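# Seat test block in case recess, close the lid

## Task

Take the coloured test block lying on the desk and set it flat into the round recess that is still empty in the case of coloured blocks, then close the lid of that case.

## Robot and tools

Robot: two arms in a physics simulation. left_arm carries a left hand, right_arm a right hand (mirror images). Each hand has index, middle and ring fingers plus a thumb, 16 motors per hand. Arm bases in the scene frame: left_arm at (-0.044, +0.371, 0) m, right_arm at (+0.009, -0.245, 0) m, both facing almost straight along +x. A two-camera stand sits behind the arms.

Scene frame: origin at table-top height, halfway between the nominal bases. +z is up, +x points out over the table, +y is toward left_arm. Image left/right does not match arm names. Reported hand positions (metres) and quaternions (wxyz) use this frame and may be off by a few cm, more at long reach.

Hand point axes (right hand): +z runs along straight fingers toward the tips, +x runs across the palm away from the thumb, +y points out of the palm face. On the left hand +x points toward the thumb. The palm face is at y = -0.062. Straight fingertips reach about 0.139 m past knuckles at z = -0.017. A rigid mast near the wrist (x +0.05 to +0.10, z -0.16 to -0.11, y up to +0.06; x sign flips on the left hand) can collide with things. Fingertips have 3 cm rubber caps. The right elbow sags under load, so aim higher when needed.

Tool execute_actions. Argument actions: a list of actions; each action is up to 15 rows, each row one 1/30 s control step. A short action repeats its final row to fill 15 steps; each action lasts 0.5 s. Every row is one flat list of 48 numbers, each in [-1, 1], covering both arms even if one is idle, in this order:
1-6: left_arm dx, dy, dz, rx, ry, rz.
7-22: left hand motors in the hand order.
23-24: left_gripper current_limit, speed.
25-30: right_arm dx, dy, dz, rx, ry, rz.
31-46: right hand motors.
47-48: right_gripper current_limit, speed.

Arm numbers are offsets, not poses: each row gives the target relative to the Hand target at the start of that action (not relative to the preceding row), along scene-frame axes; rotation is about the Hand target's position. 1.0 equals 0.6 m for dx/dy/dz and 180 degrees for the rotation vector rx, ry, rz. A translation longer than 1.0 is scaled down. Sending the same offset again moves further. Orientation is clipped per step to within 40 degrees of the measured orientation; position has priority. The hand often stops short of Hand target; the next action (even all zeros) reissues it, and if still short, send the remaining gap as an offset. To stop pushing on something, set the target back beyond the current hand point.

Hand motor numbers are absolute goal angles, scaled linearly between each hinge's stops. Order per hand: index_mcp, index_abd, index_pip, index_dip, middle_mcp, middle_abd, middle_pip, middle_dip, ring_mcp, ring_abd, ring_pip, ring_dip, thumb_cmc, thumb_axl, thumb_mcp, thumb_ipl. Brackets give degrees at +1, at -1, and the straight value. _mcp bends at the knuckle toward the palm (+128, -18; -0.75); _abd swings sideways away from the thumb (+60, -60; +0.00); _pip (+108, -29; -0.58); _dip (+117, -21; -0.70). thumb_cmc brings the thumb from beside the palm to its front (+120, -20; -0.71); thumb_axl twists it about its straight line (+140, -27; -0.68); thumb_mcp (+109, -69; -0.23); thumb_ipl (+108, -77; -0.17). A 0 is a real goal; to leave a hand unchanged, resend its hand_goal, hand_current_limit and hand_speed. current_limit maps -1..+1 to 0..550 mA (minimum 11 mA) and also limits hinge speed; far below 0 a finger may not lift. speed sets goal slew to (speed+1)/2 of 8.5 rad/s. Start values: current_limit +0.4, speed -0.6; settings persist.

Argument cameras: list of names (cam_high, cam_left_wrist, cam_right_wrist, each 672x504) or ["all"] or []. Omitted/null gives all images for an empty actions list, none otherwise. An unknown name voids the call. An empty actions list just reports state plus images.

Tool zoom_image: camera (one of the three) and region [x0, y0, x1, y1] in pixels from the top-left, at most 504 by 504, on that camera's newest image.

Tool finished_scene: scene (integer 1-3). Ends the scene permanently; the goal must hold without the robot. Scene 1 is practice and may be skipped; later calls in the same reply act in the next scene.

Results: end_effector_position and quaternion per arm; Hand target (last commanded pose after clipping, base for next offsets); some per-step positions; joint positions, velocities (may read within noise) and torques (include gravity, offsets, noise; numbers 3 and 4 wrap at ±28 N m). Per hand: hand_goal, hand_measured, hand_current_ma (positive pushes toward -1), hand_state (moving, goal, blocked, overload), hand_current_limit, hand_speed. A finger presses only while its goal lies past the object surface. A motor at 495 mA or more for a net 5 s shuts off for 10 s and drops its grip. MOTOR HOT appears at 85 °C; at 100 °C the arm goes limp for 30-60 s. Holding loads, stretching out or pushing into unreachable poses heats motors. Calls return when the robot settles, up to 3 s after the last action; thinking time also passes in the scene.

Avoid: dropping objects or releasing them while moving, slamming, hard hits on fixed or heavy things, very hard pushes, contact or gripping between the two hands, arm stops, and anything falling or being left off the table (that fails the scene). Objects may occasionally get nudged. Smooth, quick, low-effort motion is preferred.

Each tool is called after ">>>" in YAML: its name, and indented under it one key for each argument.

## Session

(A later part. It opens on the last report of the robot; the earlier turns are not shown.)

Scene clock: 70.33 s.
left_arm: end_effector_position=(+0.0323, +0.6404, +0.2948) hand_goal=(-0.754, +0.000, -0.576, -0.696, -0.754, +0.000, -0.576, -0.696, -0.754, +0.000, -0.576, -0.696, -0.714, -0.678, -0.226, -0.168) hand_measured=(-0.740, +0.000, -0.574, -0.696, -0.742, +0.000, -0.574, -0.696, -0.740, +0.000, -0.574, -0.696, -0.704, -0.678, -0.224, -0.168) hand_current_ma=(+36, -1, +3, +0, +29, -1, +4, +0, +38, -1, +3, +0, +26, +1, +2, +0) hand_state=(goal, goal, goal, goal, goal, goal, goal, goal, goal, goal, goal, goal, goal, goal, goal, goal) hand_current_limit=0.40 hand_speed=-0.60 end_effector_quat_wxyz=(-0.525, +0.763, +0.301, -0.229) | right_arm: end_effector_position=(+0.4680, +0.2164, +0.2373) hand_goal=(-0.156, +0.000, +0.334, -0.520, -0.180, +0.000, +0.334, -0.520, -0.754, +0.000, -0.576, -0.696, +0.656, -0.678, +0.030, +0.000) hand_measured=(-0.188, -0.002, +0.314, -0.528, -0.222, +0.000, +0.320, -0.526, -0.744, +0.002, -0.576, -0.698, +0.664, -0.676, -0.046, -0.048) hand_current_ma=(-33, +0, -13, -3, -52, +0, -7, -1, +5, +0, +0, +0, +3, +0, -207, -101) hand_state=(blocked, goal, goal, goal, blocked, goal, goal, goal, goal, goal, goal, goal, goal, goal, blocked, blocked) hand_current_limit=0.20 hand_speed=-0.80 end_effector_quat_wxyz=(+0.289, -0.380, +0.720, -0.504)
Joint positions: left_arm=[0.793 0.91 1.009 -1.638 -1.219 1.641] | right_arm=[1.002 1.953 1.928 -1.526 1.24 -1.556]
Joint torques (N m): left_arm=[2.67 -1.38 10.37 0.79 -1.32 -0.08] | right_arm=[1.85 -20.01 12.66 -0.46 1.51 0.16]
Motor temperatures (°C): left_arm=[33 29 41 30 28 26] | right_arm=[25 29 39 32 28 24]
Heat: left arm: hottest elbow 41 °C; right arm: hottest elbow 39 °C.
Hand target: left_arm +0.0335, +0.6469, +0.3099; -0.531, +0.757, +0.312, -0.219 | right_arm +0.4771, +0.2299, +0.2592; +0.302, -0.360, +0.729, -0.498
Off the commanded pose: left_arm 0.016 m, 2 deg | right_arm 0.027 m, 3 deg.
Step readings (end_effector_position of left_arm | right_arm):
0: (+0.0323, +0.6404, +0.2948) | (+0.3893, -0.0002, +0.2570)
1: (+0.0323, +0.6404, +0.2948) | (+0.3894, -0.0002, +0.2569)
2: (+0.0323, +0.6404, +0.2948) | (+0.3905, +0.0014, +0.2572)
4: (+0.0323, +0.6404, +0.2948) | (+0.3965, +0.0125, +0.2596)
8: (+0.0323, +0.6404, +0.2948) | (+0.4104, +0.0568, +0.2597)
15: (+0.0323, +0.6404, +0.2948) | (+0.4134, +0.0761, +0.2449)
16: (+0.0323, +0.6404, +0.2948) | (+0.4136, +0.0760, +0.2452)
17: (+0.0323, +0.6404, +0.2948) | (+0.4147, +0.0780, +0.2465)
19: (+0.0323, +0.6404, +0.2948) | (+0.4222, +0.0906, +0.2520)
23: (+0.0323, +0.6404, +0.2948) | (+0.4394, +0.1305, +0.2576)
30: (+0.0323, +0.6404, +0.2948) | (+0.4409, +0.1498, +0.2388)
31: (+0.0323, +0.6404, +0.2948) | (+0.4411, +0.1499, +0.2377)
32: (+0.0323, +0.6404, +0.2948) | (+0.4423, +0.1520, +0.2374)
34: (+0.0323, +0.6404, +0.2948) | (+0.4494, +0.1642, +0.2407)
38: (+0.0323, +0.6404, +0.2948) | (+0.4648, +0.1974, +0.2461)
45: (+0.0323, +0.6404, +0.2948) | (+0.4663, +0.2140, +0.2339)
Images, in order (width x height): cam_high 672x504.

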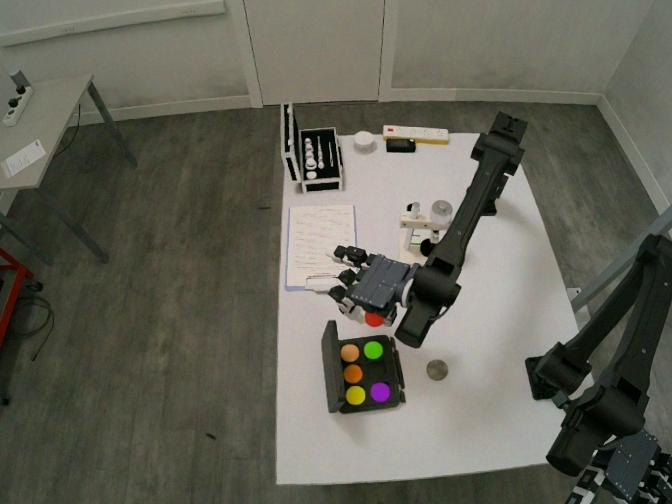

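>>> execute_actions:
  actions:
    - [[0,0,0,0,0,0,-0.754,0,-0.576,-0.696,-0.754,0,-0.576,-0.696,-0.754,0,-0.576,-0.696,-0.714,-0.678,-0.226,-0.168,0.4,-0.6,-0.01,0.067,0,0,0,0,-0.155,0,0.335,-0.52,-0.18,0,0.335,-0.52,-0.754,0,-0.576,-0.696,0.657,-0.678,0.03,0.0,0.2,-0.8]]
    - [[0,0,0,0,0,0,-0.754,0,-0.576,-0.696,-0.754,0,-0.576,-0.696,-0.754,0,-0.576,-0.696,-0.714,-0.678,-0.226,-0.168,0.4,-0.6,-0.007,0.048,-0.08,0,0,0,-0.155,0,0.335,-0.52,-0.18,0,0.335,-0.52,-0.754,0,-0.576,-0.696,0.657,-0.678,0.03,0.0,0.2,-0.8]]
  cameras: ["cam_high"]

>>> zoom_image:
  camera: "cam_high"
  region: [310, 300, 430, 420]

Scene clock: 73.50 s.
left_arm: end_effector_position=(+0.0323, +0.6404, +0.2948) hand_goal=(-0.754, +0.000, -0.576, -0.696, -0.754, +0.000, -0.576, -0.696, -0.754, +0.000, -0.576, -0.696, -0.714, -0.678, -0.226, -0.168) hand_measured=(-0.740, +0.000, -0.574, -0.696, -0.742, +0.000, -0.574, -0.696, -0.740, +0.000, -0.574, -0.696, -0.704, -0.678, -0.224, -0.168) hand_current_ma=(+36, -1, +3, +0, +29, -1, +4, +0, +38, -1, +3, +0, +26, +1, +2, +0) hand_state=(goal, goal, goal, goal, goal, goal, goal, goal, goal, goal, goal, goal, goal, goal, goal, goal) hand_current_limit=0.40 hand_speed=-0.60 end_effector_quat_wxyz=(-0.525, +0.763, +0.301, -0.229) | right_arm: end_effector_position=(+0.4618, +0.2853, +0.1817) hand_goal=(-0.156, +0.000, +0.334, -0.520, -0.180, +0.000, +0.334, -0.520, -0.754, +0.000, -0.576, -0.696, +0.656, -0.678, +0.030, +0.000) hand_measured=(-0.188, -0.002, +0.314, -0.528, -0.222, +0.000, +0.320, -0.526, -0.744, +0.002, -0.576, -0.698, +0.664, -0.676, -0.046, -0.048) hand_current_ma=(-33, +0, -13, -3, -52, +0, -7, -1, +5, +0, +0, +0, +3, +0, -207, -101) hand_state=(blocked, goal, goal, goal, blocked, goal, goal, goal, goal, goal, goal, goal, goal, goal, blocked, blocked) hand_current_limit=0.20 hand_speed=-0.80 end_effector_quat_wxyz=(+0.289, -0.385, +0.717, -0.503)
Joint positions: left_arm=[0.793 0.91 1.009 -1.638 -1.219 1.641] | right_arm=[1.065 2.177 2.147 -1.682 1.235 -1.392]
Joint torques (N m): left_arm=[2.84 -1.38 10.41 0.87 -1.35 -0.1] | right_arm=[2.67 -23.88 12.38 -0.42 1.38 0.21]
Heat: left arm: hottest elbow 41 °C; right arm: hottest elbow 40 °C.
Hand target: left_arm +0.0335, +0.6469, +0.3099; -0.531, +0.757, +0.312, -0.219 | right_arm +0.4670, +0.2988, +0.2112; +0.302, -0.360, +0.729, -0.498
Off the commanded pose: left_arm 0.016 m, 2 deg | right_arm 0.033 m, 4 deg.
joint sent to its limit (right arm) — joint 4 (wrist pitch), lower limit. The joint targets still meet the commanded pose.
Step readings (end_effector_position of left_arm | right_arm):
0: (+0.0323, +0.6404, +0.2948) | (+0.4680, +0.2165, +0.2373)
1: (+0.0323, +0.6404, +0.2948) | (+0.4681, +0.2165, +0.2376)
2: (+0.0323, +0.6404, +0.2948) | (+0.4677, +0.2173, +0.2382)
4: (+0.0323, +0.6404, +0.2948) | (+0.4688, +0.2234, +0.2415)
8: (+0.0323, +0.6404, +0.2948) | (+0.4690, +0.2425, +0.2463)
15: (+0.0323, +0.6404, +0.2948) | (+0.4615, +0.2581, +0.2392)
16: (+0.0323, +0.6404, +0.2948) | (+0.4613, +0.2587, +0.2378)
17: (+0.0323, +0.6404, +0.2948) | (+0.4617, +0.2598, +0.2361)
19: (+0.0323, +0.6404, +0.2948) | (+0.4624, +0.2651, +0.2322)
23: (+0.0323, +0.6404, +0.2948) | (+0.4645, +0.2748, +0.2124)
30: (+0.0323, +0.6404, +0.2948) | (+0.4620, +0.2831, +0.1806)
Images, in order (width x height): cam_high 672x504.

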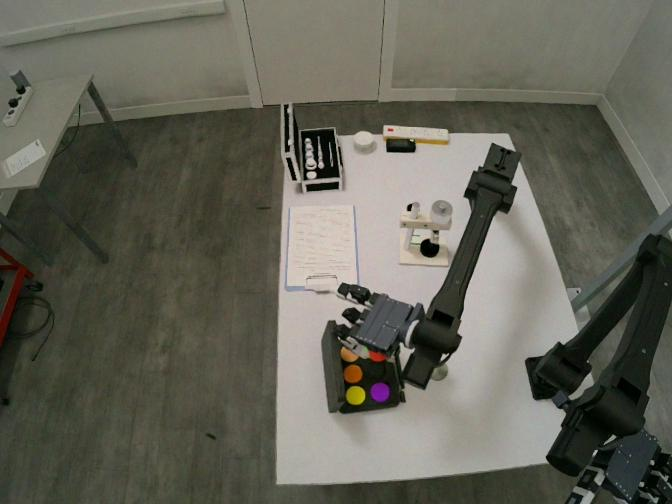

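Scaled by 4.200.

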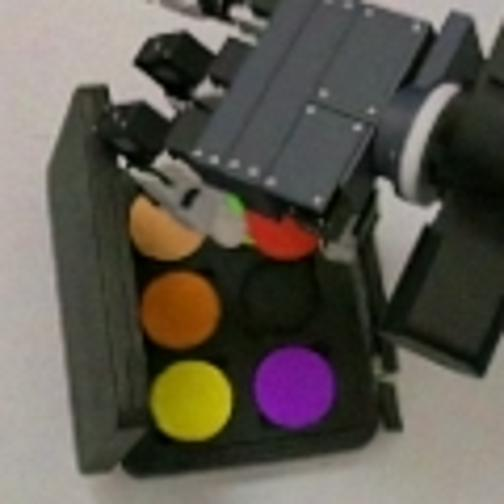

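>>> execute_actions:
  actions:
    - [[0,0,0,0,0,0,-0.754,0,-0.576,-0.696,-0.754,0,-0.576,-0.696,-0.754,0,-0.576,-0.696,-0.714,-0.678,-0.226,-0.168,0.4,-0.6,0.0035,0.0193,-0.03,0,0,0.0444,-0.155,0,0.335,-0.52,-0.18,0,0.335,-0.52,-0.754,0,-0.576,-0.696,0.657,-0.678,0.03,0.0,0.2,-0.8]]
    - [[0,0,0,0,0,0,-0.754,0,-0.576,-0.696,-0.754,0,-0.576,-0.696,-0.754,0,-0.576,-0.696,-0.714,-0.678,-0.226,-0.168,0.4,-0.6,0,0,-0.05,0,0,0,-0.155,0,0.335,-0.52,-0.18,0,0.335,-0.52,-0.754,0,-0.576,-0.696,0.657,-0.678,0.03,0.0,0.2,-0.8]]
  cameras: ["cam_high"]

>>> zoom_image:
  camera: "cam_high"
  region: [310, 300, 430, 420]

Scene clock: 76.47 s.
left_arm: end_effector_position=(+0.0323, +0.6404, +0.2948) hand_goal=(-0.754, +0.000, -0.576, -0.696, -0.754, +0.000, -0.576, -0.696, -0.754, +0.000, -0.576, -0.696, -0.714, -0.678, -0.226, -0.168) hand_measured=(-0.740, +0.000, -0.574, -0.696, -0.742, +0.000, -0.574, -0.696, -0.740, +0.000, -0.574, -0.696, -0.704, -0.678, -0.224, -0.168) hand_current_ma=(+36, -1, +3, +0, +29, -1, +4, +0, +38, -1, +3, +0, +26, +1, +2, +0) hand_state=(goal, goal, goal, goal, goal, goal, goal, goal, goal, goal, goal, goal, goal, goal, goal, goal) hand_current_limit=0.40 hand_speed=-0.60 end_effector_quat_wxyz=(-0.525, +0.763, +0.301, -0.229) | right_arm: end_effector_position=(+0.4706, +0.3093, +0.1396) hand_goal=(-0.156, +0.000, +0.334, -0.520, -0.180, +0.000, +0.334, -0.520, -0.754, +0.000, -0.576, -0.696, +0.656, -0.678, +0.030, +0.000) hand_measured=(-0.188, -0.002, +0.314, -0.528, -0.222, +0.000, +0.320, -0.526, -0.744, +0.002, -0.576, -0.698, +0.664, -0.676, -0.046, -0.048) hand_current_ma=(-35, +0, -13, -3, -52, +0, -7, -1, +5, +0, +0, +0, +3, +0, -207, -100) hand_state=(blocked, goal, goal, goal, blocked, goal, goal, goal, goal, goal, goal, goal, goal, goal, blocked, blocked) hand_current_limit=0.20 hand_speed=-0.80 end_effector_quat_wxyz=(+0.322, -0.417, +0.698, -0.485)
Joint positions: left_arm=[0.793 0.91 1.009 -1.638 -1.219 1.641] | right_arm=[1.068 2.145 1.978 -1.235 1.237 -1.702]
Joint torques (N m): left_arm=[2.96 -1.38 10.36 0.79 -1.33 -0.08] | right_arm=[2.08 -27.52 7.51 1.06 1.29 -0.02]
Heat: left arm: hottest elbow 41 °C; right arm: hottest elbow 40 °C.
Hand target: left_arm +0.0335, +0.6469, +0.3099; -0.531, +0.757, +0.312, -0.219 | right_arm +0.4692, +0.3104, +0.1634; +0.336, -0.410, +0.702, -0.476
Off the commanded pose: left_arm 0.016 m, 2 deg | right_arm 0.024 m, 2 deg.
Step readings (end_effector_position of left_arm | right_arm):
0: (+0.0323, +0.6404, +0.2948) | (+0.4618, +0.2853, +0.1817)
1: (+0.0323, +0.6404, +0.2948) | (+0.4618, +0.2854, +0.1817)
2: (+0.0323, +0.6404, +0.2948) | (+0.4626, +0.2864, +0.1819)
4: (+0.0323, +0.6404, +0.2948) | (+0.4663, +0.2926, +0.1828)
8: (+0.0323, +0.6404, +0.2948) | (+0.4725, +0.3065, +0.1833)
15: (+0.0323, +0.6404, +0.2948) | (+0.4735, +0.3111, +0.1721)
16: (+0.0323, +0.6404, +0.2948) | (+0.4733, +0.3111, +0.1705)
17: (+0.0323, +0.6404, +0.2948) | (+0.4732, +0.3111, +0.1683)
19: (+0.0323, +0.6404, +0.2948) | (+0.4728, +0.3108, +0.1634)
23: (+0.0323, +0.6404, +0.2948) | (+0.4714, +0.3095, +0.1488)
30: (+0.0323, +0.6404, +0.2948) | (+0.4706, +0.3090, +0.1376)
Images, in order (width x height): cam_high 672x504.

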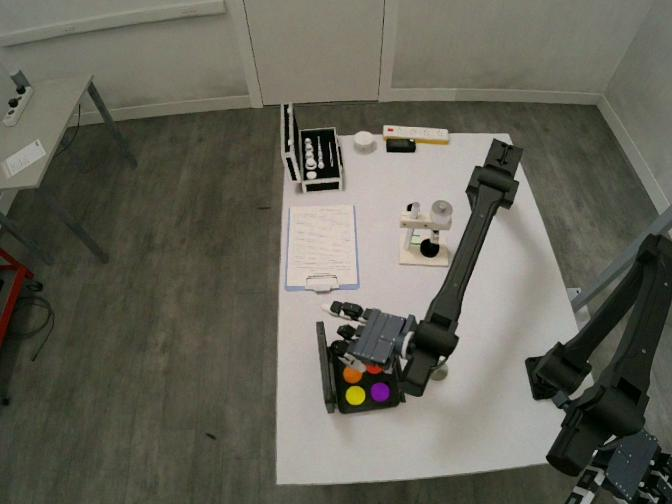

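Scaled by 4.200.

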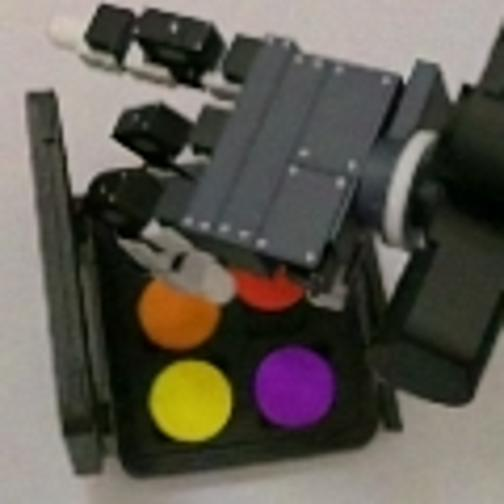

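>>> zoom_image:
  camera: "cam_high"
  region: [305, 310, 375, 380]

>>> zoom_image:
  camera: "cam_right_wrist"
  region: [168, 0, 672, 504]

Scaled by 7.200.

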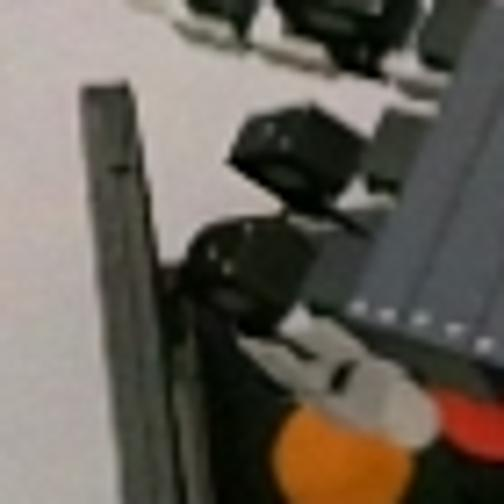

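This scene's latest camera images include none from cam_right_wrist. They are from: cam_high. cam_right_wrist's image comes with the result of a call that names it in "cameras".

>>> zoom_image:
  camera: "cam_high"
  region: [305, 315, 405, 425]

Scaled by 4.582.

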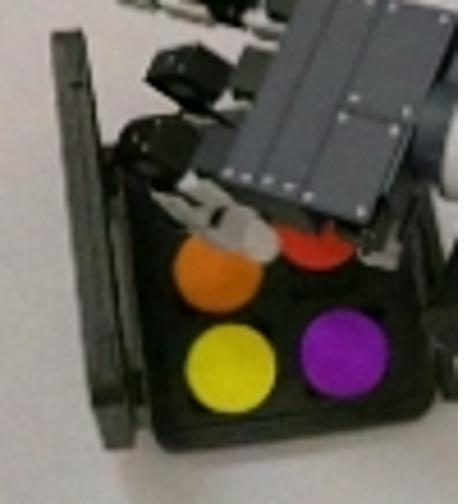

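>>> execute_actions:
  actions:
    - [[0,0,0,0,0,0,-0.754,0,-0.576,-0.696,-0.754,0,-0.576,-0.696,-0.754,0,-0.576,-0.696,-0.714,-0.678,-0.226,-0.168,0.4,-0.6,-0.0183,-0.03,-0.02,0,0,-0.0556,-0.155,0,0.335,-0.52,-0.18,0,0.335,-0.52,-0.754,0,-0.576,-0.696,0.657,-0.678,0.03,0.0,0.2,-0.8]]
  cameras: ["cam_high","cam_right_wrist"]

>>> zoom_image:
  camera: "cam_high"
  region: [305, 315, 405, 425]

Scene clock: 80.73 s.
left_arm: end_effector_position=(+0.0323, +0.6404, +0.2948) hand_goal=(-0.754, +0.000, -0.576, -0.696, -0.754, +0.000, -0.576, -0.696, -0.754, +0.000, -0.576, -0.696, -0.714, -0.678, -0.226, -0.168) hand_measured=(-0.740, +0.000, -0.574, -0.696, -0.742, +0.000, -0.574, -0.696, -0.740, +0.000, -0.574, -0.696, -0.704, -0.678, -0.224, -0.168) hand_current_ma=(+36, -1, +3, +0, +29, -1, +4, +0, +38, -1, +3, +0, +26, +1, +2, +0) hand_state=(goal, goal, goal, goal, goal, goal, goal, goal, goal, goal, goal, goal, goal, goal, goal, goal) hand_current_limit=0.40 hand_speed=-0.60 end_effector_quat_wxyz=(-0.525, +0.763, +0.301, -0.229) | right_arm: end_effector_position=(+0.4534, +0.2734, +0.1357) hand_goal=(-0.156, +0.000, +0.334, -0.520, -0.180, +0.000, +0.334, -0.520, -0.754, +0.000, -0.576, -0.696, +0.656, -0.678, +0.030, +0.000) hand_measured=(-0.188, -0.002, +0.314, -0.528, -0.222, +0.000, +0.320, -0.526, -0.744, +0.002, -0.576, -0.698, +0.664, -0.676, -0.046, -0.048) hand_current_ma=(-35, +0, -13, -3, -52, +0, -7, -1, +5, +0, +0, +0, +2, +0, -207, -100) hand_state=(blocked, goal, goal, goal, blocked, goal, goal, goal, goal, goal, goal, goal, goal, goal, blocked, blocked) hand_current_limit=0.20 hand_speed=-0.80 end_effector_quat_wxyz=(+0.287, -0.369, +0.725, -0.506)
Joint positions: left_arm=[0.793 0.91 1.009 -1.638 -1.219 1.641] | right_arm=[1.069 2.175 2.016 -1.646 1.231 -1.278]
Joint torques (N m): left_arm=[2.96 -1.38 10.33 0.79 -1.31 -0.07] | right_arm=[2.61 -21.89 12.27 -0.85 1.24 0.21]
Heat: left arm: hottest elbow 42 °C; right arm: hottest elbow 40 °C.
Hand target: left_arm +0.0335, +0.6469, +0.3099; -0.531, +0.757, +0.312, -0.219 | right_arm +0.4582, +0.2924, +0.1512; +0.294, -0.347, +0.735, -0.503
Off the commanded pose: left_arm 0.016 m, 2 deg | right_arm 0.025 m, 3 deg.
Step readings (end_effector_position of left_arm | right_arm):
0: (+0.0323, +0.6404, +0.2948) | (+0.4706, +0.3093, +0.1396)
1: (+0.0323, +0.6404, +0.2948) | (+0.4706, +0.3093, +0.1396)
2: (+0.0323, +0.6404, +0.2948) | (+0.4704, +0.3087, +0.1396)
4: (+0.0323, +0.6404, +0.2948) | (+0.4679, +0.3026, +0.1392)
8: (+0.0323, +0.6404, +0.2948) | (+0.4617, +0.2896, +0.1383)
15: (+0.0323, +0.6404, +0.2948) | (+0.4518, +0.2721, +0.1381)
Images, in order (width x height): cam_high 672x504, cam_right_wrist 672x504.

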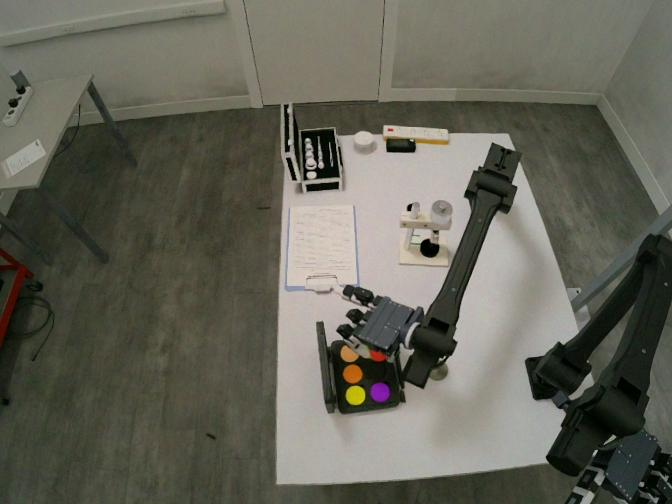

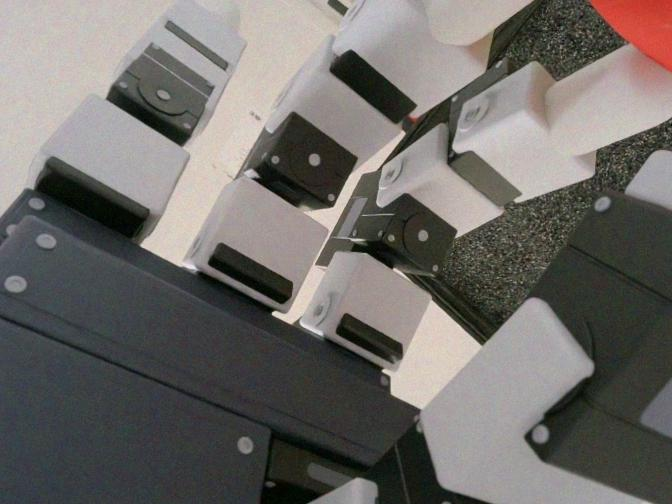

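Scaled by 4.582.

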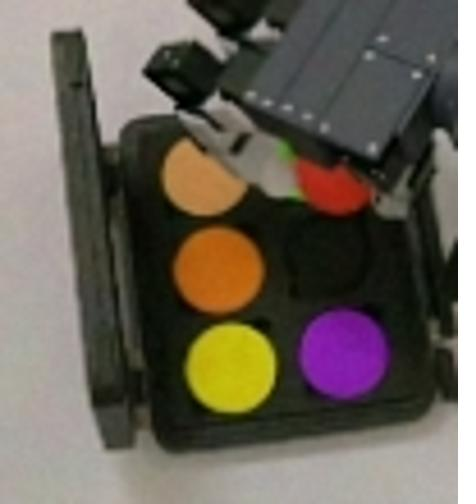

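>>> execute_actions:
  actions:
    - [[0,0,0,0,0,0,-0.754,0,-0.576,-0.696,-0.754,0,-0.576,-0.696,-0.754,0,-0.576,-0.696,-0.714,-0.678,-0.226,-0.168,0.4,-0.6,0.0083,0.0383,-0.03,0,0,0,-0.155,0,0.335,-0.52,-0.18,0,0.335,-0.52,-0.754,0,-0.576,-0.696,0.657,-0.678,0.03,0.0,0.2,-0.8]]
  cameras: ["cam_high"]

>>> zoom_image:
  camera: "cam_high"
  region: [305, 315, 405, 425]

Scene clock: 84.67 s.
left_arm: end_effector_position=(+0.0323, +0.6404, +0.2948) hand_goal=(-0.754, +0.000, -0.576, -0.696, -0.754, +0.000, -0.576, -0.696, -0.754, +0.000, -0.576, -0.696, -0.714, -0.678, -0.226, -0.168) hand_measured=(-0.740, +0.000, -0.574, -0.696, -0.742, +0.000, -0.574, -0.696, -0.740, +0.000, -0.574, -0.696, -0.704, -0.678, -0.224, -0.168) hand_current_ma=(+36, -1, +3, +0, +29, -1, +4, +0, +38, -1, +3, +0, +26, +1, +2, +0) hand_state=(goal, goal, goal, goal, goal, goal, goal, goal, goal, goal, goal, goal, goal, goal, goal, goal) hand_current_limit=0.40 hand_speed=-0.60 end_effector_quat_wxyz=(-0.525, +0.763, +0.301, -0.229) | right_arm: end_effector_position=(+0.4577, +0.2995, +0.1136) hand_goal=(-0.156, +0.000, +0.334, -0.520, -0.180, +0.000, +0.334, -0.520, -0.754, +0.000, -0.576, -0.696, +0.656, -0.678, +0.030, +0.000) hand_measured=(-0.188, -0.002, +0.314, -0.528, -0.222, +0.000, +0.320, -0.526, -0.744, +0.002, -0.576, -0.698, +0.662, -0.676, -0.046, -0.048) hand_current_ma=(-35, +0, -13, -3, -52, +0, -7, -1, +5, +0, +0, +0, +2, +0, -207, -100) hand_state=(blocked, goal, goal, goal, blocked, goal, goal, goal, goal, goal, goal, goal, goal, goal, blocked, blocked) hand_current_limit=0.20 hand_speed=-0.80 end_effector_quat_wxyz=(+0.287, -0.370, +0.726, -0.504)
Joint positions: left_arm=[0.793 0.91 1.009 -1.638 -1.219 1.641] | right_arm=[1.081 2.271 2.127 -1.681 1.225 -1.254]
Joint torques (N m): left_arm=[2.67 -1.2 10.41 0.77 -1.34 -0.08] | right_arm=[2.26 -23.41 12.05 -0.77 1.31 0.15]
Heat: left arm: hottest elbow 42 °C; right arm: hottest elbow 40 °C.
Hand target: left_arm +0.0335, +0.6469, +0.3099; -0.531, +0.757, +0.312, -0.219 | right_arm +0.4631, +0.3154, +0.1333; +0.294, -0.347, +0.735, -0.503
Off the commanded pose: left_arm 0.016 m, 2 deg | right_arm 0.026 m, 3 deg.
joint sent to its limit (right arm) — joint 4 (wrist pitch), lower limit. The joint targets still meet the commanded pose.
Step readings (end_effector_position of left_arm | right_arm):
0: (+0.0323, +0.6404, +0.2948) | (+0.4535, +0.2734, +0.1357)
1: (+0.0323, +0.6404, +0.2948) | (+0.4535, +0.2736, +0.1360)
2: (+0.0323, +0.6404, +0.2948) | (+0.4536, +0.2746, +0.1360)
4: (+0.0323, +0.6404, +0.2948) | (+0.4562, +0.2804, +0.1364)
8: (+0.0323, +0.6404, +0.2948) | (+0.4604, +0.2938, +0.1307)
15: (+0.0323, +0.6404, +0.2948) | (+0.4572, +0.2975, +0.1118)
Images, in order (width x height): cam_high 672x504.

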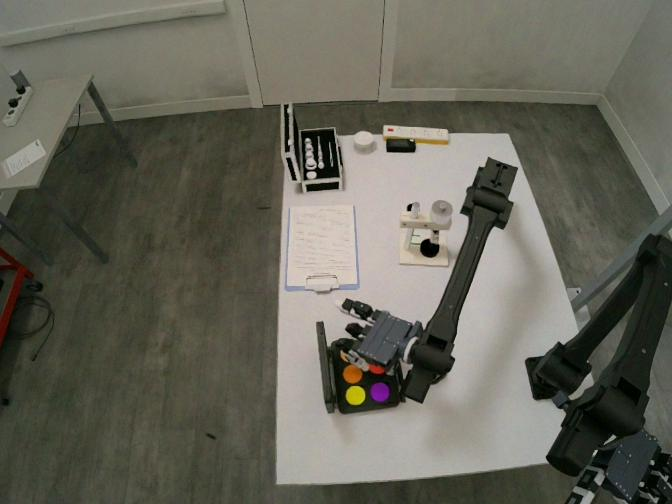

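Scaled by 4.582.

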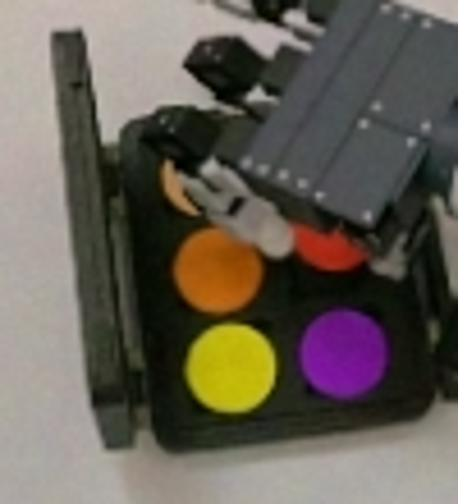

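>>> execute_actions:
  actions:
    - [[0,0,0,0,0,0,-0.754,0,-0.576,-0.696,-0.754,0,-0.576,-0.696,-0.754,0,-0.576,-0.696,-0.714,-0.678,-0.226,-0.168,0.4,-0.6,0.0017,0.0025,-0.035,0,0,0.0167,-0.155,0,0.335,-0.52,-0.18,0,0.335,-0.52,-0.754,0,-0.576,-0.696,0.657,-0.678,0.03,0.0,0.2,-0.8]]
  cameras: ["cam_high"]

>>> zoom_image:
  camera: "cam_high"
  region: [335, 330, 405, 400]

Scene clock: 86.03 s.
left_arm: end_effector_position=(+0.0323, +0.6404, +0.2948) hand_goal=(-0.754, +0.000, -0.576, -0.696, -0.754, +0.000, -0.576, -0.696, -0.754, +0.000, -0.576, -0.696, -0.714, -0.678, -0.226, -0.168) hand_measured=(-0.740, +0.000, -0.574, -0.696, -0.742, +0.000, -0.574, -0.696, -0.740, +0.000, -0.574, -0.696, -0.704, -0.678, -0.224, -0.168) hand_current_ma=(+36, -1, +3, +0, +29, -1, +4, +0, +38, -1, +3, +0, +26, +1, +2, +0) hand_state=(goal, goal, goal, goal, goal, goal, goal, goal, goal, goal, goal, goal, goal, goal, goal, goal) hand_current_limit=0.40 hand_speed=-0.60 end_effector_quat_wxyz=(-0.525, +0.763, +0.301, -0.229) | right_arm: end_effector_position=(+0.4625, +0.3068, +0.1129) hand_goal=(-0.156, +0.000, +0.334, -0.520, -0.180, +0.000, +0.334, -0.520, -0.754, +0.000, -0.576, -0.696, +0.656, -0.678, +0.030, +0.000) hand_measured=(-0.188, -0.002, +0.314, -0.528, -0.222, +0.000, +0.320, -0.526, -0.744, +0.002, -0.576, -0.698, +0.662, -0.676, -0.046, -0.048) hand_current_ma=(-35, +0, -13, -3, -52, +0, -7, -1, +5, +0, +0, +0, +2, +0, -207, -100) hand_state=(blocked, goal, goal, goal, blocked, goal, goal, goal, goal, goal, goal, goal, goal, goal, blocked, blocked) hand_current_limit=0.20 hand_speed=-0.80 end_effector_quat_wxyz=(+0.299, -0.367, +0.726, -0.499)
Joint positions: left_arm=[0.793 0.91 1.009 -1.638 -1.219 1.641] | right_arm=[1.081 2.273 2.127 -1.631 1.234 -1.28]
Joint torques (N m): left_arm=[2.84 -1.14 10.39 0.73 -1.33 -0.08] | right_arm=[2.55 -23.41 9.54 0.39 1.44 0.09]
Heat: left arm: hottest elbow 42 °C; right arm: hottest elbow 41 °C.
Hand target: left_arm +0.0335, +0.6469, +0.3099; -0.531, +0.757, +0.312, -0.219 | right_arm +0.4641, +0.3170, +0.1124; +0.307, -0.366, +0.726, -0.495
Off the commanded pose: left_arm 0.016 m, 2 deg | right_arm 0.010 m, 1 deg.
Step readings (end_effector_position of left_arm | right_arm):
0: (+0.0323, +0.6404, +0.2948) | (+0.4577, +0.2995, +0.1136)
1: (+0.0323, +0.6404, +0.2948) | (+0.4577, +0.2995, +0.1136)
2: (+0.0323, +0.6404, +0.2948) | (+0.4577, +0.2996, +0.1137)
4: (+0.0323, +0.6404, +0.2948) | (+0.4591, +0.3010, +0.1141)
8: (+0.0323, +0.6404, +0.2948) | (+0.4614, +0.3045, +0.1145)
15: (+0.0323, +0.6404, +0.2948) | (+0.4624, +0.3065, +0.1130)
Images, in order (width x height): cam_high 672x504.

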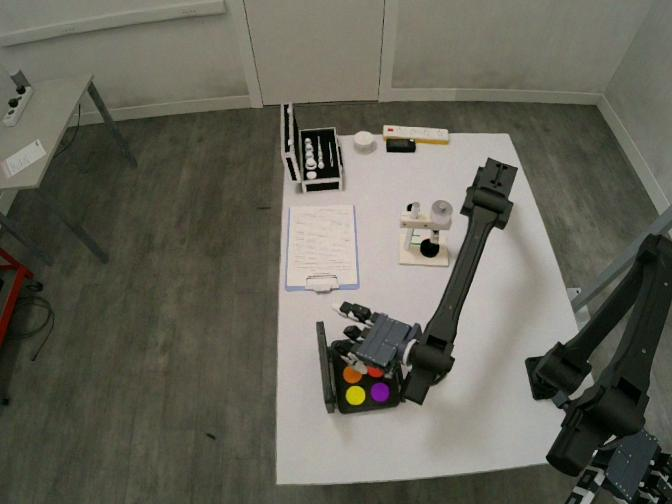

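Scaled by 7.200.

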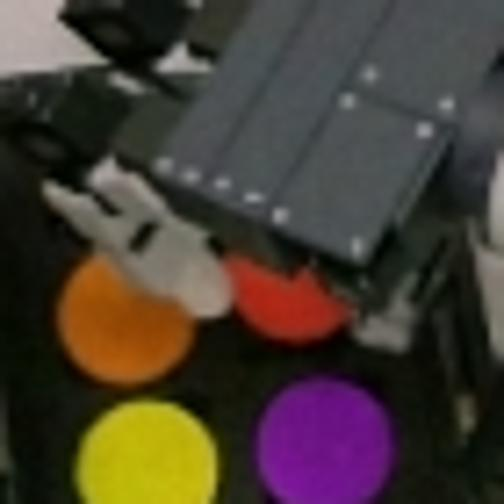

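>>> execute_actions:
  actions:
    - [[0,0,0,0,0,0,-0.754,0,-0.576,-0.696,-0.754,0,-0.576,-0.696,-0.754,0,-0.576,-0.696,-0.714,-0.678,-0.226,-0.168,0.4,-0.6,-0.0083,-0.0135,-0.04,-0.0094,0.0059,0,-0.155,0,0.335,-0.52,-0.18,0,0.335,-0.52,-0.754,0,-0.576,-0.696,0.657,-0.678,0.03,0.0,0.2,-0.8]]
  cameras: ["cam_high"]

>>> zoom_image:
  camera: "cam_high"
  region: [335, 330, 405, 400]

Scene clock: 88.97 s.
left_arm: end_effector_position=(+0.0323, +0.6404, +0.2948) hand_goal=(-0.754, +0.000, -0.576, -0.696, -0.754, +0.000, -0.576, -0.696, -0.754, +0.000, -0.576, -0.696, -0.714, -0.678, -0.226, -0.168) hand_measured=(-0.740, +0.000, -0.574, -0.696, -0.742, +0.000, -0.574, -0.696, -0.740, +0.000, -0.574, -0.696, -0.704, -0.678, -0.224, -0.168) hand_current_ma=(+36, -1, +3, +0, +29, -1, +4, +0, +38, -1, +3, +0, +26, +1, +2, +0) hand_state=(goal, goal, goal, goal, goal, goal, goal, goal, goal, goal, goal, goal, goal, goal, goal, goal) hand_current_limit=0.40 hand_speed=-0.60 end_effector_quat_wxyz=(-0.525, +0.763, +0.301, -0.229) | right_arm: end_effector_position=(+0.4622, +0.3063, +0.1000) hand_goal=(-0.156, +0.000, +0.334, -0.520, -0.180, +0.000, +0.334, -0.520, -0.754, +0.000, -0.576, -0.696, +0.656, -0.678, +0.030, +0.000) hand_measured=(-0.188, -0.002, +0.314, -0.528, -0.222, +0.000, +0.320, -0.526, -0.744, +0.002, -0.576, -0.698, +0.662, -0.676, -0.046, -0.048) hand_current_ma=(-35, +0, -13, -3, -52, +0, -7, -1, +5, +0, +0, +0, +2, +0, -207, -100) hand_state=(blocked, goal, goal, goal, blocked, goal, goal, goal, goal, goal, goal, goal, goal, goal, blocked, blocked) hand_current_limit=0.20 hand_speed=-0.80 end_effector_quat_wxyz=(+0.297, -0.368, +0.725, -0.500)
Joint positions: left_arm=[0.793 0.91 1.009 -1.638 -1.219 1.641] | right_arm=[1.081 2.282 2.109 -1.608 1.234 -1.282]
Joint torques (N m): left_arm=[2.78 -1.55 10.4 0.76 -1.32 -0.09] | right_arm=[3.02 -23.36 7.39 0.17 1.36 0.01]
Heat: left arm: hottest elbow 42 °C; right arm: hottest elbow 41 °C.
Hand target: left_arm +0.0335, +0.6469, +0.3099; -0.531, +0.757, +0.312, -0.219 | right_arm +0.4591, +0.3088, +0.0884; +0.294, -0.375, +0.721, -0.502
Off the commanded pose: left_arm 0.016 m, 2 deg | right_arm 0.012 m, 1 deg.
Step readings (end_effector_position of left_arm | right_arm):
0: (+0.0323, +0.6404, +0.2948) | (+0.4624, +0.3067, +0.1129)
1: (+0.0323, +0.6404, +0.2948) | (+0.4624, +0.3067, +0.1129)
2: (+0.0323, +0.6404, +0.2948) | (+0.4626, +0.3071, +0.1129)
4: (+0.0323, +0.6404, +0.2948) | (+0.4632, +0.3082, +0.1125)
8: (+0.0323, +0.6404, +0.2948) | (+0.4630, +0.3077, +0.1088)
15: (+0.0323, +0.6404, +0.2948) | (+0.4622, +0.3063, +0.1007)
Images, in order (width x height): cam_high 672x504.

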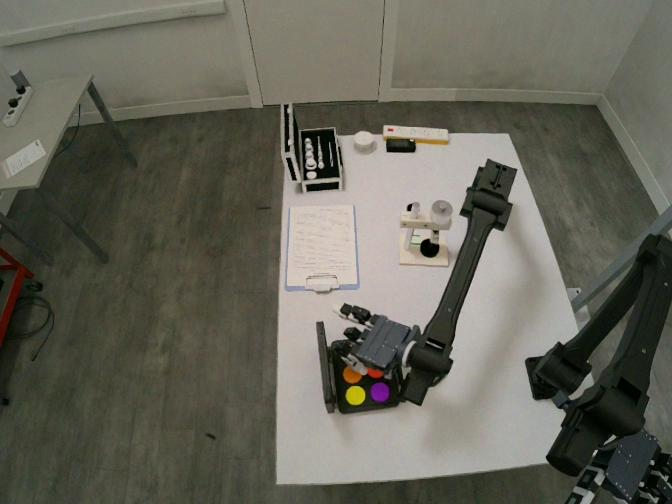

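Scaled by 7.200.

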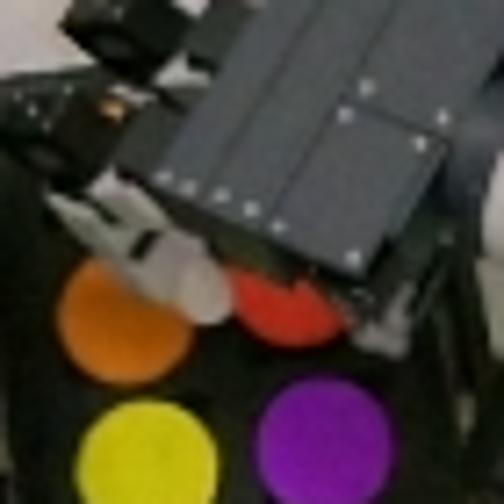

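>>> execute_actions:
  actions:
    - [[0,0,0,0,0,0,-0.754,0,-0.576,-0.696,-0.754,0,-0.576,-0.696,-0.754,0,-0.576,-0.696,-0.714,-0.678,-0.226,-0.168,0.4,-0.6,-0.0083,-0.005,-0.03,-0.0094,0.0059,0,-0.155,0,0.335,-0.52,-0.18,0,0.335,-0.52,-0.754,0,-0.576,-0.696,0.657,-0.678,0.03,0.0,0.2,-0.8]]
  cameras: ["cam_high"]

>>> zoom_image:
  camera: "cam_high"
  region: [335, 330, 405, 400]

Scene clock: 90.17 s.
left_arm: end_effector_position=(+0.0323, +0.6404, +0.2948) hand_goal=(-0.754, +0.000, -0.576, -0.696, -0.754, +0.000, -0.576, -0.696, -0.754, +0.000, -0.576, -0.696, -0.714, -0.678, -0.226, -0.168) hand_measured=(-0.740, +0.000, -0.574, -0.696, -0.742, +0.000, -0.574, -0.696, -0.740, +0.000, -0.574, -0.696, -0.704, -0.678, -0.224, -0.168) hand_current_ma=(+36, -1, +3, +0, +29, -1, +4, +0, +38, -1, +3, +0, +26, +1, +2, +0) hand_state=(goal, goal, goal, goal, goal, goal, goal, goal, goal, goal, goal, goal, goal, goal, goal, goal) hand_current_limit=0.40 hand_speed=-0.60 end_effector_quat_wxyz=(-0.525, +0.763, +0.301, -0.229) | right_arm: end_effector_position=(+0.4594, +0.3048, +0.0847) hand_goal=(-0.156, +0.000, +0.334, -0.520, -0.180, +0.000, +0.334, -0.520, -0.754, +0.000, -0.576, -0.696, +0.656, -0.678, +0.030, +0.000) hand_measured=(-0.188, -0.002, +0.318, -0.526, -0.220, +0.000, +0.324, -0.522, -0.744, +0.002, -0.576, -0.698, +0.662, -0.676, -0.046, -0.048) hand_current_ma=(-35, +0, -10, -2, -50, +0, -4, +0, +5, +0, +0, +0, +2, +0, -207, -100) hand_state=(blocked, goal, goal, goal, blocked, goal, goal, goal, goal, goal, goal, goal, goal, goal, blocked, blocked) hand_current_limit=0.20 hand_speed=-0.80 end_effector_quat_wxyz=(+0.290, -0.376, +0.720, -0.506)
Joint positions: left_arm=[0.793 0.91 1.009 -1.638 -1.219 1.641] | right_arm=[1.084 2.3 2.101 -1.608 1.235 -1.281]
Joint torques (N m): left_arm=[2.78 -1.32 10.41 0.79 -1.32 -0.07] | right_arm=[1.61 -23.24 7.2 -0.35 1.13 0.07]
Heat: left arm: hottest elbow 42 °C; right arm: hottest elbow 41 °C.
Hand target: left_arm +0.0335, +0.6469, +0.3099; -0.531, +0.757, +0.312, -0.219 | right_arm +0.4542, +0.3058, +0.0704; +0.282, -0.384, +0.716, -0.510
Off the commanded pose: left_arm 0.016 m, 2 deg | right_arm 0.015 m, 1 deg.
Step readings (end_effector_position of left_arm | right_arm):
0: (+0.0323, +0.6404, +0.2948) | (+0.4622, +0.3063, +0.1000)
1: (+0.0323, +0.6404, +0.2948) | (+0.4622, +0.3063, +0.1000)
2: (+0.0323, +0.6404, +0.2948) | (+0.4622, +0.3063, +0.0998)
4: (+0.0323, +0.6404, +0.2948) | (+0.4615, +0.3062, +0.0987)
8: (+0.0323, +0.6404, +0.2948) | (+0.4600, +0.3057, +0.0921)
15: (+0.0323, +0.6404, +0.2948) | (+0.4594, +0.3048, +0.0847)
Images, in order (width x height): cam_high 672x504.

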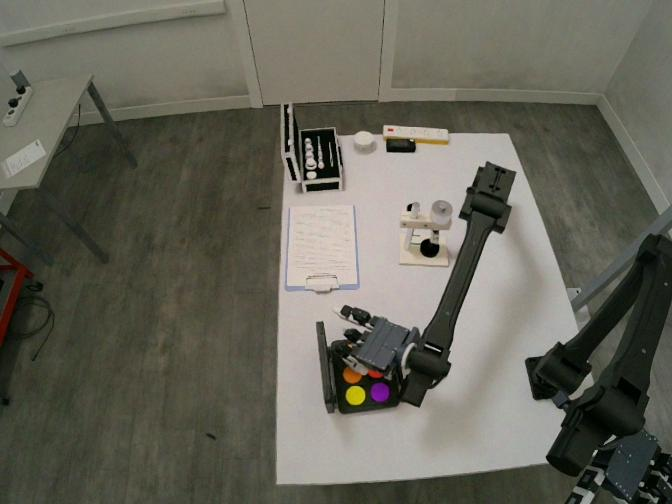

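Scaled by 7.200.

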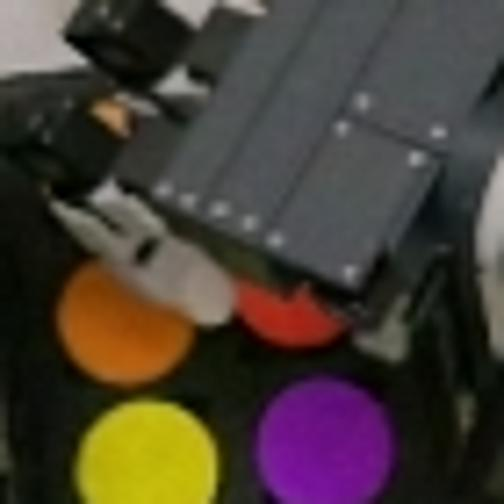

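>>> zoom_image:
  camera: "cam_high"
  region: [350, 355, 395, 400]

Scaled by 11.200.

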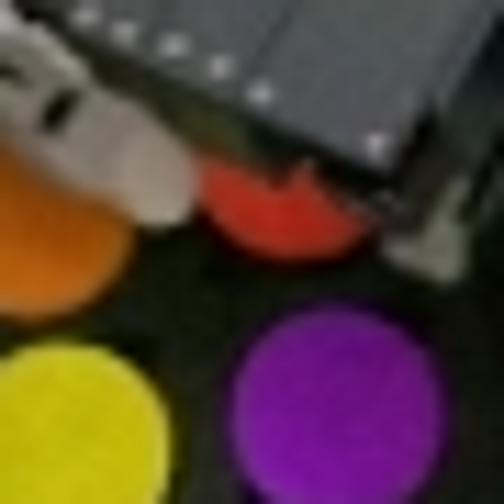

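>>> execute_actions:
  actions:
    - [[0,0,0,0,0,0,-0.754,0,-0.576,-0.696,-0.754,0,-0.576,-0.696,-0.754,0,-0.576,-0.696,-0.714,-0.678,-0.226,-0.168,0.4,-0.6,-0.004,0.01,0.003,0,0,0,-0.155,0,0.335,-0.52,-0.18,0,0.335,-0.52,-0.754,0,-0.576,-0.696,0.657,-0.678,0.03,0.0,0.2,-0.8]]
  cameras: ["cam_high"]

>>> zoom_image:
  camera: "cam_high"
  region: [350, 355, 395, 400]

Scene clock: 91.87 s.
left_arm: end_effector_position=(+0.0323, +0.6404, +0.2948) hand_goal=(-0.754, +0.000, -0.576, -0.696, -0.754, +0.000, -0.576, -0.696, -0.754, +0.000, -0.576, -0.696, -0.714, -0.678, -0.226, -0.168) hand_measured=(-0.740, +0.000, -0.574, -0.696, -0.742, +0.000, -0.574, -0.696, -0.740, +0.000, -0.574, -0.696, -0.704, -0.678, -0.224, -0.168) hand_current_ma=(+36, -1, +3, +0, +29, -1, +4, +0, +38, -1, +3, +0, +26, +1, +2, +0) hand_state=(goal, goal, goal, goal, goal, goal, goal, goal, goal, goal, goal, goal, goal, goal, goal, goal) hand_current_limit=0.40 hand_speed=-0.60 end_effector_quat_wxyz=(-0.525, +0.763, +0.301, -0.229) | right_arm: end_effector_position=(+0.4566, +0.3040, +0.0844) hand_goal=(-0.156, +0.000, +0.334, -0.520, -0.180, +0.000, +0.334, -0.520, -0.754, +0.000, -0.576, -0.696, +0.656, -0.678, +0.030, +0.000) hand_measured=(-0.188, -0.002, +0.318, -0.526, -0.220, +0.000, +0.324, -0.522, -0.744, +0.002, -0.576, -0.698, +0.662, -0.676, -0.046, -0.048) hand_current_ma=(-35, +0, -10, -2, -50, +0, -4, +0, +5, +0, +0, +0, +2, +0, -207, -100) hand_state=(blocked, goal, goal, goal, blocked, goal, goal, goal, goal, goal, goal, goal, goal, goal, blocked, blocked) hand_current_limit=0.20 hand_speed=-0.80 end_effector_quat_wxyz=(+0.288, -0.376, +0.720, -0.508)
Joint positions: left_arm=[0.793 0.91 1.009 -1.638 -1.219 1.641] | right_arm=[1.088 2.302 2.101 -1.627 1.235 -1.264]
Joint torques (N m): left_arm=[2.9 -1.49 10.4 0.83 -1.32 -0.08] | right_arm=[2.9 -21.3 9.22 -0.83 1.08 0.05]
Heat: left arm: hottest elbow 42 °C; right arm: hottest elbow 41 °C.
Hand target: left_arm +0.0335, +0.6469, +0.3099; -0.531, +0.757, +0.312, -0.219 | right_arm +0.4517, +0.3118, +0.0720; +0.282, -0.384, +0.716, -0.510
Off the commanded pose: left_arm 0.016 m, 2 deg | right_arm 0.015 m, 1 deg.
Step readings (end_effector_position of left_arm | right_arm):
0: (+0.0323, +0.6404, +0.2948) | (+0.4594, +0.3048, +0.0847)
1: (+0.0323, +0.6404, +0.2948) | (+0.4594, +0.3048, +0.0847)
2: (+0.0323, +0.6404, +0.2948) | (+0.4590, +0.3051, +0.0847)
4: (+0.0323, +0.6404, +0.2948) | (+0.4586, +0.3047, +0.0848)
8: (+0.0323, +0.6404, +0.2948) | (+0.4572, +0.3043, +0.0844)
15: (+0.0323, +0.6404, +0.2948) | (+0.4566, +0.3041, +0.0843)
Images, in order (width x height): cam_high 672x504.

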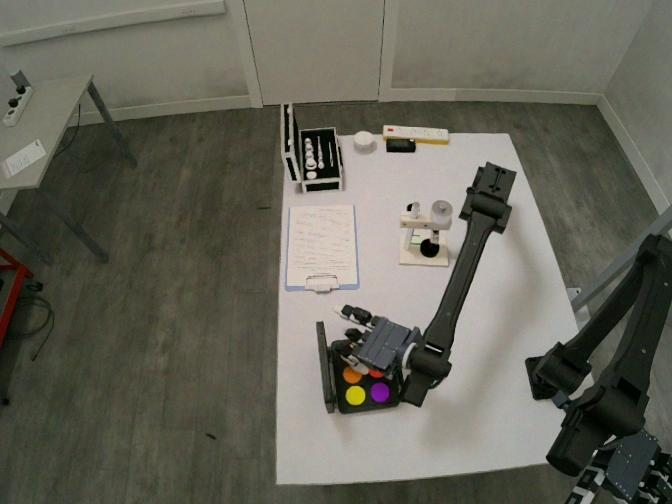

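Scaled by 11.200.

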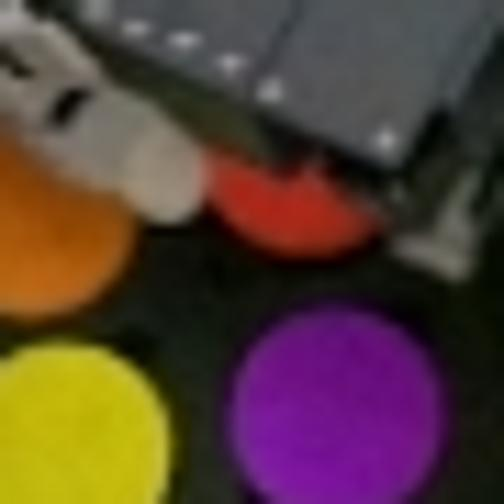

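>>> execute_actions:
  actions:
    - [[0,0,0,0,0,0,-0.754,0,-0.576,-0.696,-0.754,0,-0.576,-0.696,-0.754,0,-0.576,-0.696,-0.714,-0.678,-0.226,-0.168,0.4,-0.6,0.0063,0.0118,0.005,0,0,0,-0.155,0,0.335,-0.52,-0.18,0,0.335,-0.52,-0.754,0,-0.576,-0.696,0.657,-0.678,0.03,0.0,0.2,-0.8]]
  cameras: ["cam_high"]

>>> zoom_image:
  camera: "cam_high"
  region: [350, 355, 395, 400]

Scene clock: 93.00 s.
left_arm: end_effector_position=(+0.0323, +0.6404, +0.2948) hand_goal=(-0.754, +0.000, -0.576, -0.696, -0.754, +0.000, -0.576, -0.696, -0.754, +0.000, -0.576, -0.696, -0.714, -0.678, -0.226, -0.168) hand_measured=(-0.740, +0.000, -0.574, -0.696, -0.742, +0.000, -0.574, -0.696, -0.740, +0.000, -0.574, -0.696, -0.704, -0.678, -0.224, -0.168) hand_current_ma=(+36, -1, +3, +0, +29, -1, +4, +0, +38, -1, +3, +0, +26, +1, +2, +0) hand_state=(goal, goal, goal, goal, goal, goal, goal, goal, goal, goal, goal, goal, goal, goal, goal, goal) hand_current_limit=0.40 hand_speed=-0.60 end_effector_quat_wxyz=(-0.525, +0.763, +0.301, -0.229) | right_arm: end_effector_position=(+0.4571, +0.3046, +0.0842) hand_goal=(-0.156, +0.000, +0.334, -0.520, -0.180, +0.000, +0.334, -0.520, -0.754, +0.000, -0.576, -0.696, +0.656, -0.678, +0.030, +0.000) hand_measured=(-0.188, -0.002, +0.318, -0.526, -0.220, +0.000, +0.324, -0.522, -0.744, +0.002, -0.576, -0.698, +0.662, -0.676, -0.046, -0.048) hand_current_ma=(-35, +0, -10, -2, -50, +0, -4, +0, +5, +0, +0, +0, +2, +0, -207, -100) hand_state=(blocked, goal, goal, goal, blocked, goal, goal, goal, goal, goal, goal, goal, goal, goal, blocked, blocked) hand_current_limit=0.20 hand_speed=-0.80 end_effector_quat_wxyz=(+0.283, -0.380, +0.717, -0.512)
Joint positions: left_arm=[0.793 0.91 1.009 -1.638 -1.219 1.641] | right_arm=[1.088 2.315 2.124 -1.652 1.237 -1.265]
Joint torques (N m): left_arm=[2.84 -1.38 10.37 0.81 -1.34 -0.08] | right_arm=[2.61 -21.83 11.19 -0.62 1.01 0.02]
Heat: left arm: hottest elbow 42 °C; right arm: hottest elbow 41 °C.
Hand target: left_arm +0.0335, +0.6469, +0.3099; -0.531, +0.757, +0.312, -0.219 | right_arm +0.4556, +0.3188, +0.0751; +0.282, -0.384, +0.716, -0.510
Off the commanded pose: left_arm 0.016 m, 2 deg | right_arm 0.017 m, 1 deg.
Step readings (end_effector_position of left_arm | right_arm):
0: (+0.0323, +0.6404, +0.2948) | (+0.4566, +0.3041, +0.0844)
1: (+0.0323, +0.6404, +0.2948) | (+0.4566, +0.3040, +0.0844)
2: (+0.0323, +0.6404, +0.2948) | (+0.4566, +0.3039, +0.0841)
4: (+0.0323, +0.6404, +0.2948) | (+0.4568, +0.3040, +0.0841)
8: (+0.0323, +0.6404, +0.2948) | (+0.4571, +0.3045, +0.0841)
15: (+0.0323, +0.6404, +0.2948) | (+0.4571, +0.3046, +0.0841)
Images, in order (width x height): cam_high 672x504.

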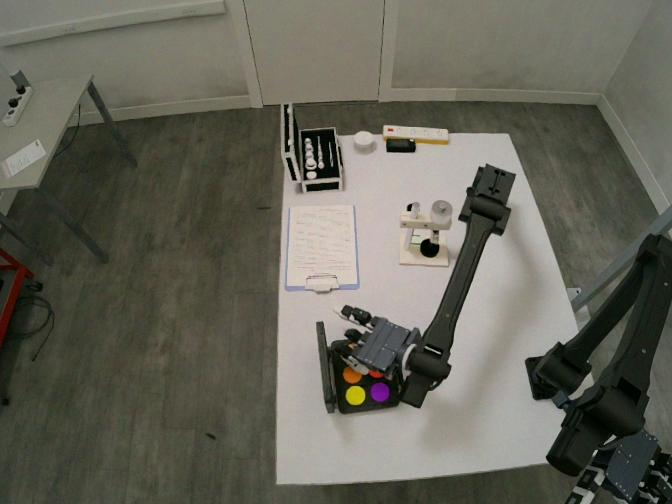

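Scaled by 11.200.

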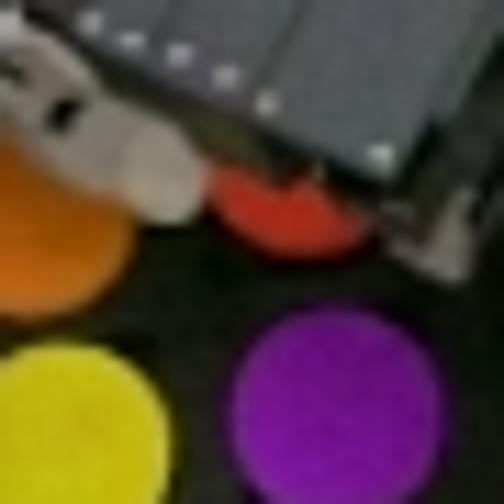

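>>> execute_actions:
  actions:
    - [[0,0,0,0,0,0,-0.754,0,-0.576,-0.696,-0.754,0,-0.576,-0.696,-0.754,0,-0.576,-0.696,-0.714,-0.678,-0.226,-0.168,0.4,-0.6,-0.001,-0.01,0.065,0,0,0,-0.155,0,0.335,-0.52,-0.18,0,0.335,-0.52,-0.754,0,-0.576,-0.696,0.657,-0.678,0.03,0.0,0.2,-0.8]]
    - [[0,0,0,0,0,0,-0.754,0,-0.576,-0.696,-0.754,0,-0.576,-0.696,-0.754,0,-0.576,-0.696,-0.714,-0.678,-0.226,-0.168,0.4,-0.6,0,-0.001,-0.042,0,0,0,-0.155,0,0.335,-0.52,-0.18,0,0.335,-0.52,-0.754,0,-0.576,-0.696,0.657,-0.678,0.03,0.0,0.2,-0.8]]
  cameras: ["cam_high"]

>>> zoom_image:
  camera: "cam_high"
  region: [350, 355, 395, 400]

Scene clock: 95.60 s.
left_arm: end_effector_position=(+0.0323, +0.6404, +0.2948) hand_goal=(-0.754, +0.000, -0.576, -0.696, -0.754, +0.000, -0.576, -0.696, -0.754, +0.000, -0.576, -0.696, -0.714, -0.678, -0.226, -0.168) hand_measured=(-0.740, +0.000, -0.574, -0.696, -0.742, +0.000, -0.574, -0.696, -0.740, +0.000, -0.574, -0.696, -0.704, -0.678, -0.224, -0.168) hand_current_ma=(+36, -1, +3, +0, +29, -1, +4, +0, +38, -1, +3, +0, +26, +1, +2, +0) hand_state=(goal, goal, goal, goal, goal, goal, goal, goal, goal, goal, goal, goal, goal, goal, goal, goal) hand_current_limit=0.40 hand_speed=-0.60 end_effector_quat_wxyz=(-0.525, +0.763, +0.301, -0.229) | right_arm: end_effector_position=(+0.4546, +0.3008, +0.0850) hand_goal=(-0.156, +0.000, +0.334, -0.520, -0.180, +0.000, +0.334, -0.520, -0.754, +0.000, -0.576, -0.696, +0.656, -0.678, +0.030, +0.000) hand_measured=(-0.188, -0.008, +0.318, -0.526, -0.220, +0.000, +0.322, -0.524, -0.744, +0.002, -0.576, -0.698, +0.662, -0.676, -0.046, -0.048) hand_current_ma=(-35, -2, -10, -2, -50, +0, -5, -1, +5, +0, +0, +0, +2, +0, -207, -100) hand_state=(blocked, goal, goal, goal, blocked, goal, goal, goal, goal, goal, goal, goal, goal, goal, blocked, blocked) hand_current_limit=0.20 hand_speed=-0.80 end_effector_quat_wxyz=(+0.275, -0.387, +0.712, -0.517)
Joint positions: left_arm=[0.793 0.91 1.009 -1.638 -1.219 1.641] | right_arm=[1.088 2.315 2.127 -1.675 1.236 -1.272]
Joint torques (N m): left_arm=[2.78 -1.38 10.44 0.83 -1.32 -0.08] | right_arm=[3.14 -23.3 9.99 -0.2 1.06 0.02]
Heat: left arm: hottest elbow 42 °C; right arm: hottest elbow 41 °C.
Hand target: left_arm +0.0335, +0.6469, +0.3099; -0.531, +0.757, +0.312, -0.219 | right_arm +0.4549, +0.3123, +0.0889; +0.282, -0.384, +0.716, -0.510
Off the commanded pose: left_arm 0.016 m, 2 deg | right_arm 0.012 m, 1 deg.
Step readings (end_effector_position of left_arm | right_arm):
0: (+0.0323, +0.6404, +0.2948) | (+0.4571, +0.3046, +0.0842)
1: (+0.0323, +0.6404, +0.2948) | (+0.4571, +0.3045, +0.0842)
2: (+0.0323, +0.6404, +0.2948) | (+0.4570, +0.3044, +0.0845)
4: (+0.0323, +0.6404, +0.2948) | (+0.4562, +0.3037, +0.0850)
8: (+0.0323, +0.6404, +0.2948) | (+0.4549, +0.3014, +0.0850)
15: (+0.0323, +0.6404, +0.2948) | (+0.4545, +0.3007, +0.0850)
16: (+0.0323, +0.6404, +0.2948) | (+0.4545, +0.3007, +0.0850)
17: (+0.0323, +0.6404, +0.2948) | (+0.4545, +0.3007, +0.0850)
19: (+0.0323, +0.6404, +0.2948) | (+0.4545, +0.3007, +0.0850)
23: (+0.0323, +0.6404, +0.2948) | (+0.4546, +0.3008, +0.0850)
30: (+0.0323, +0.6404, +0.2948) | (+0.4546, +0.3008, +0.0850)
Images, in order (width x height): cam_high 672x504.

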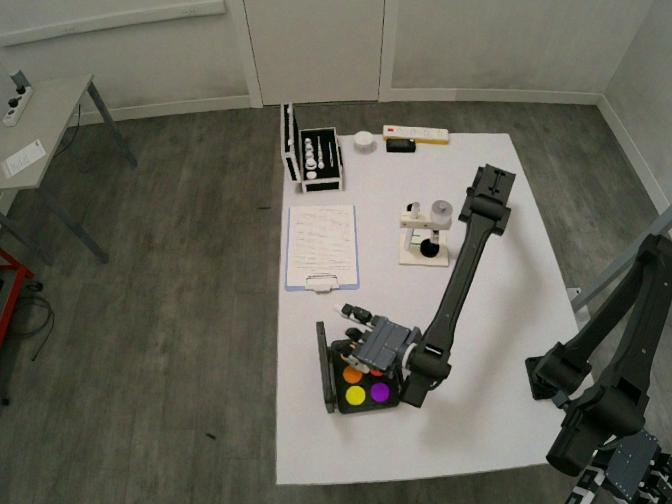

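Scaled by 11.200.

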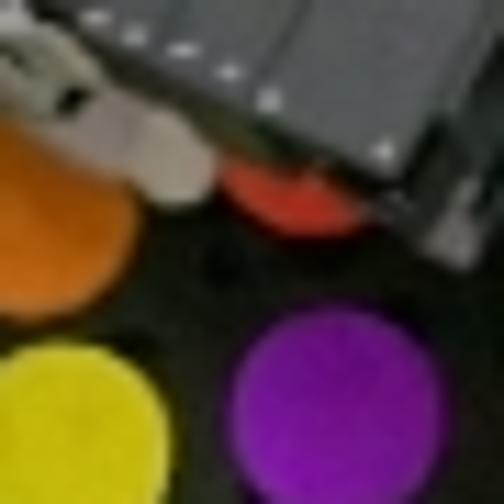

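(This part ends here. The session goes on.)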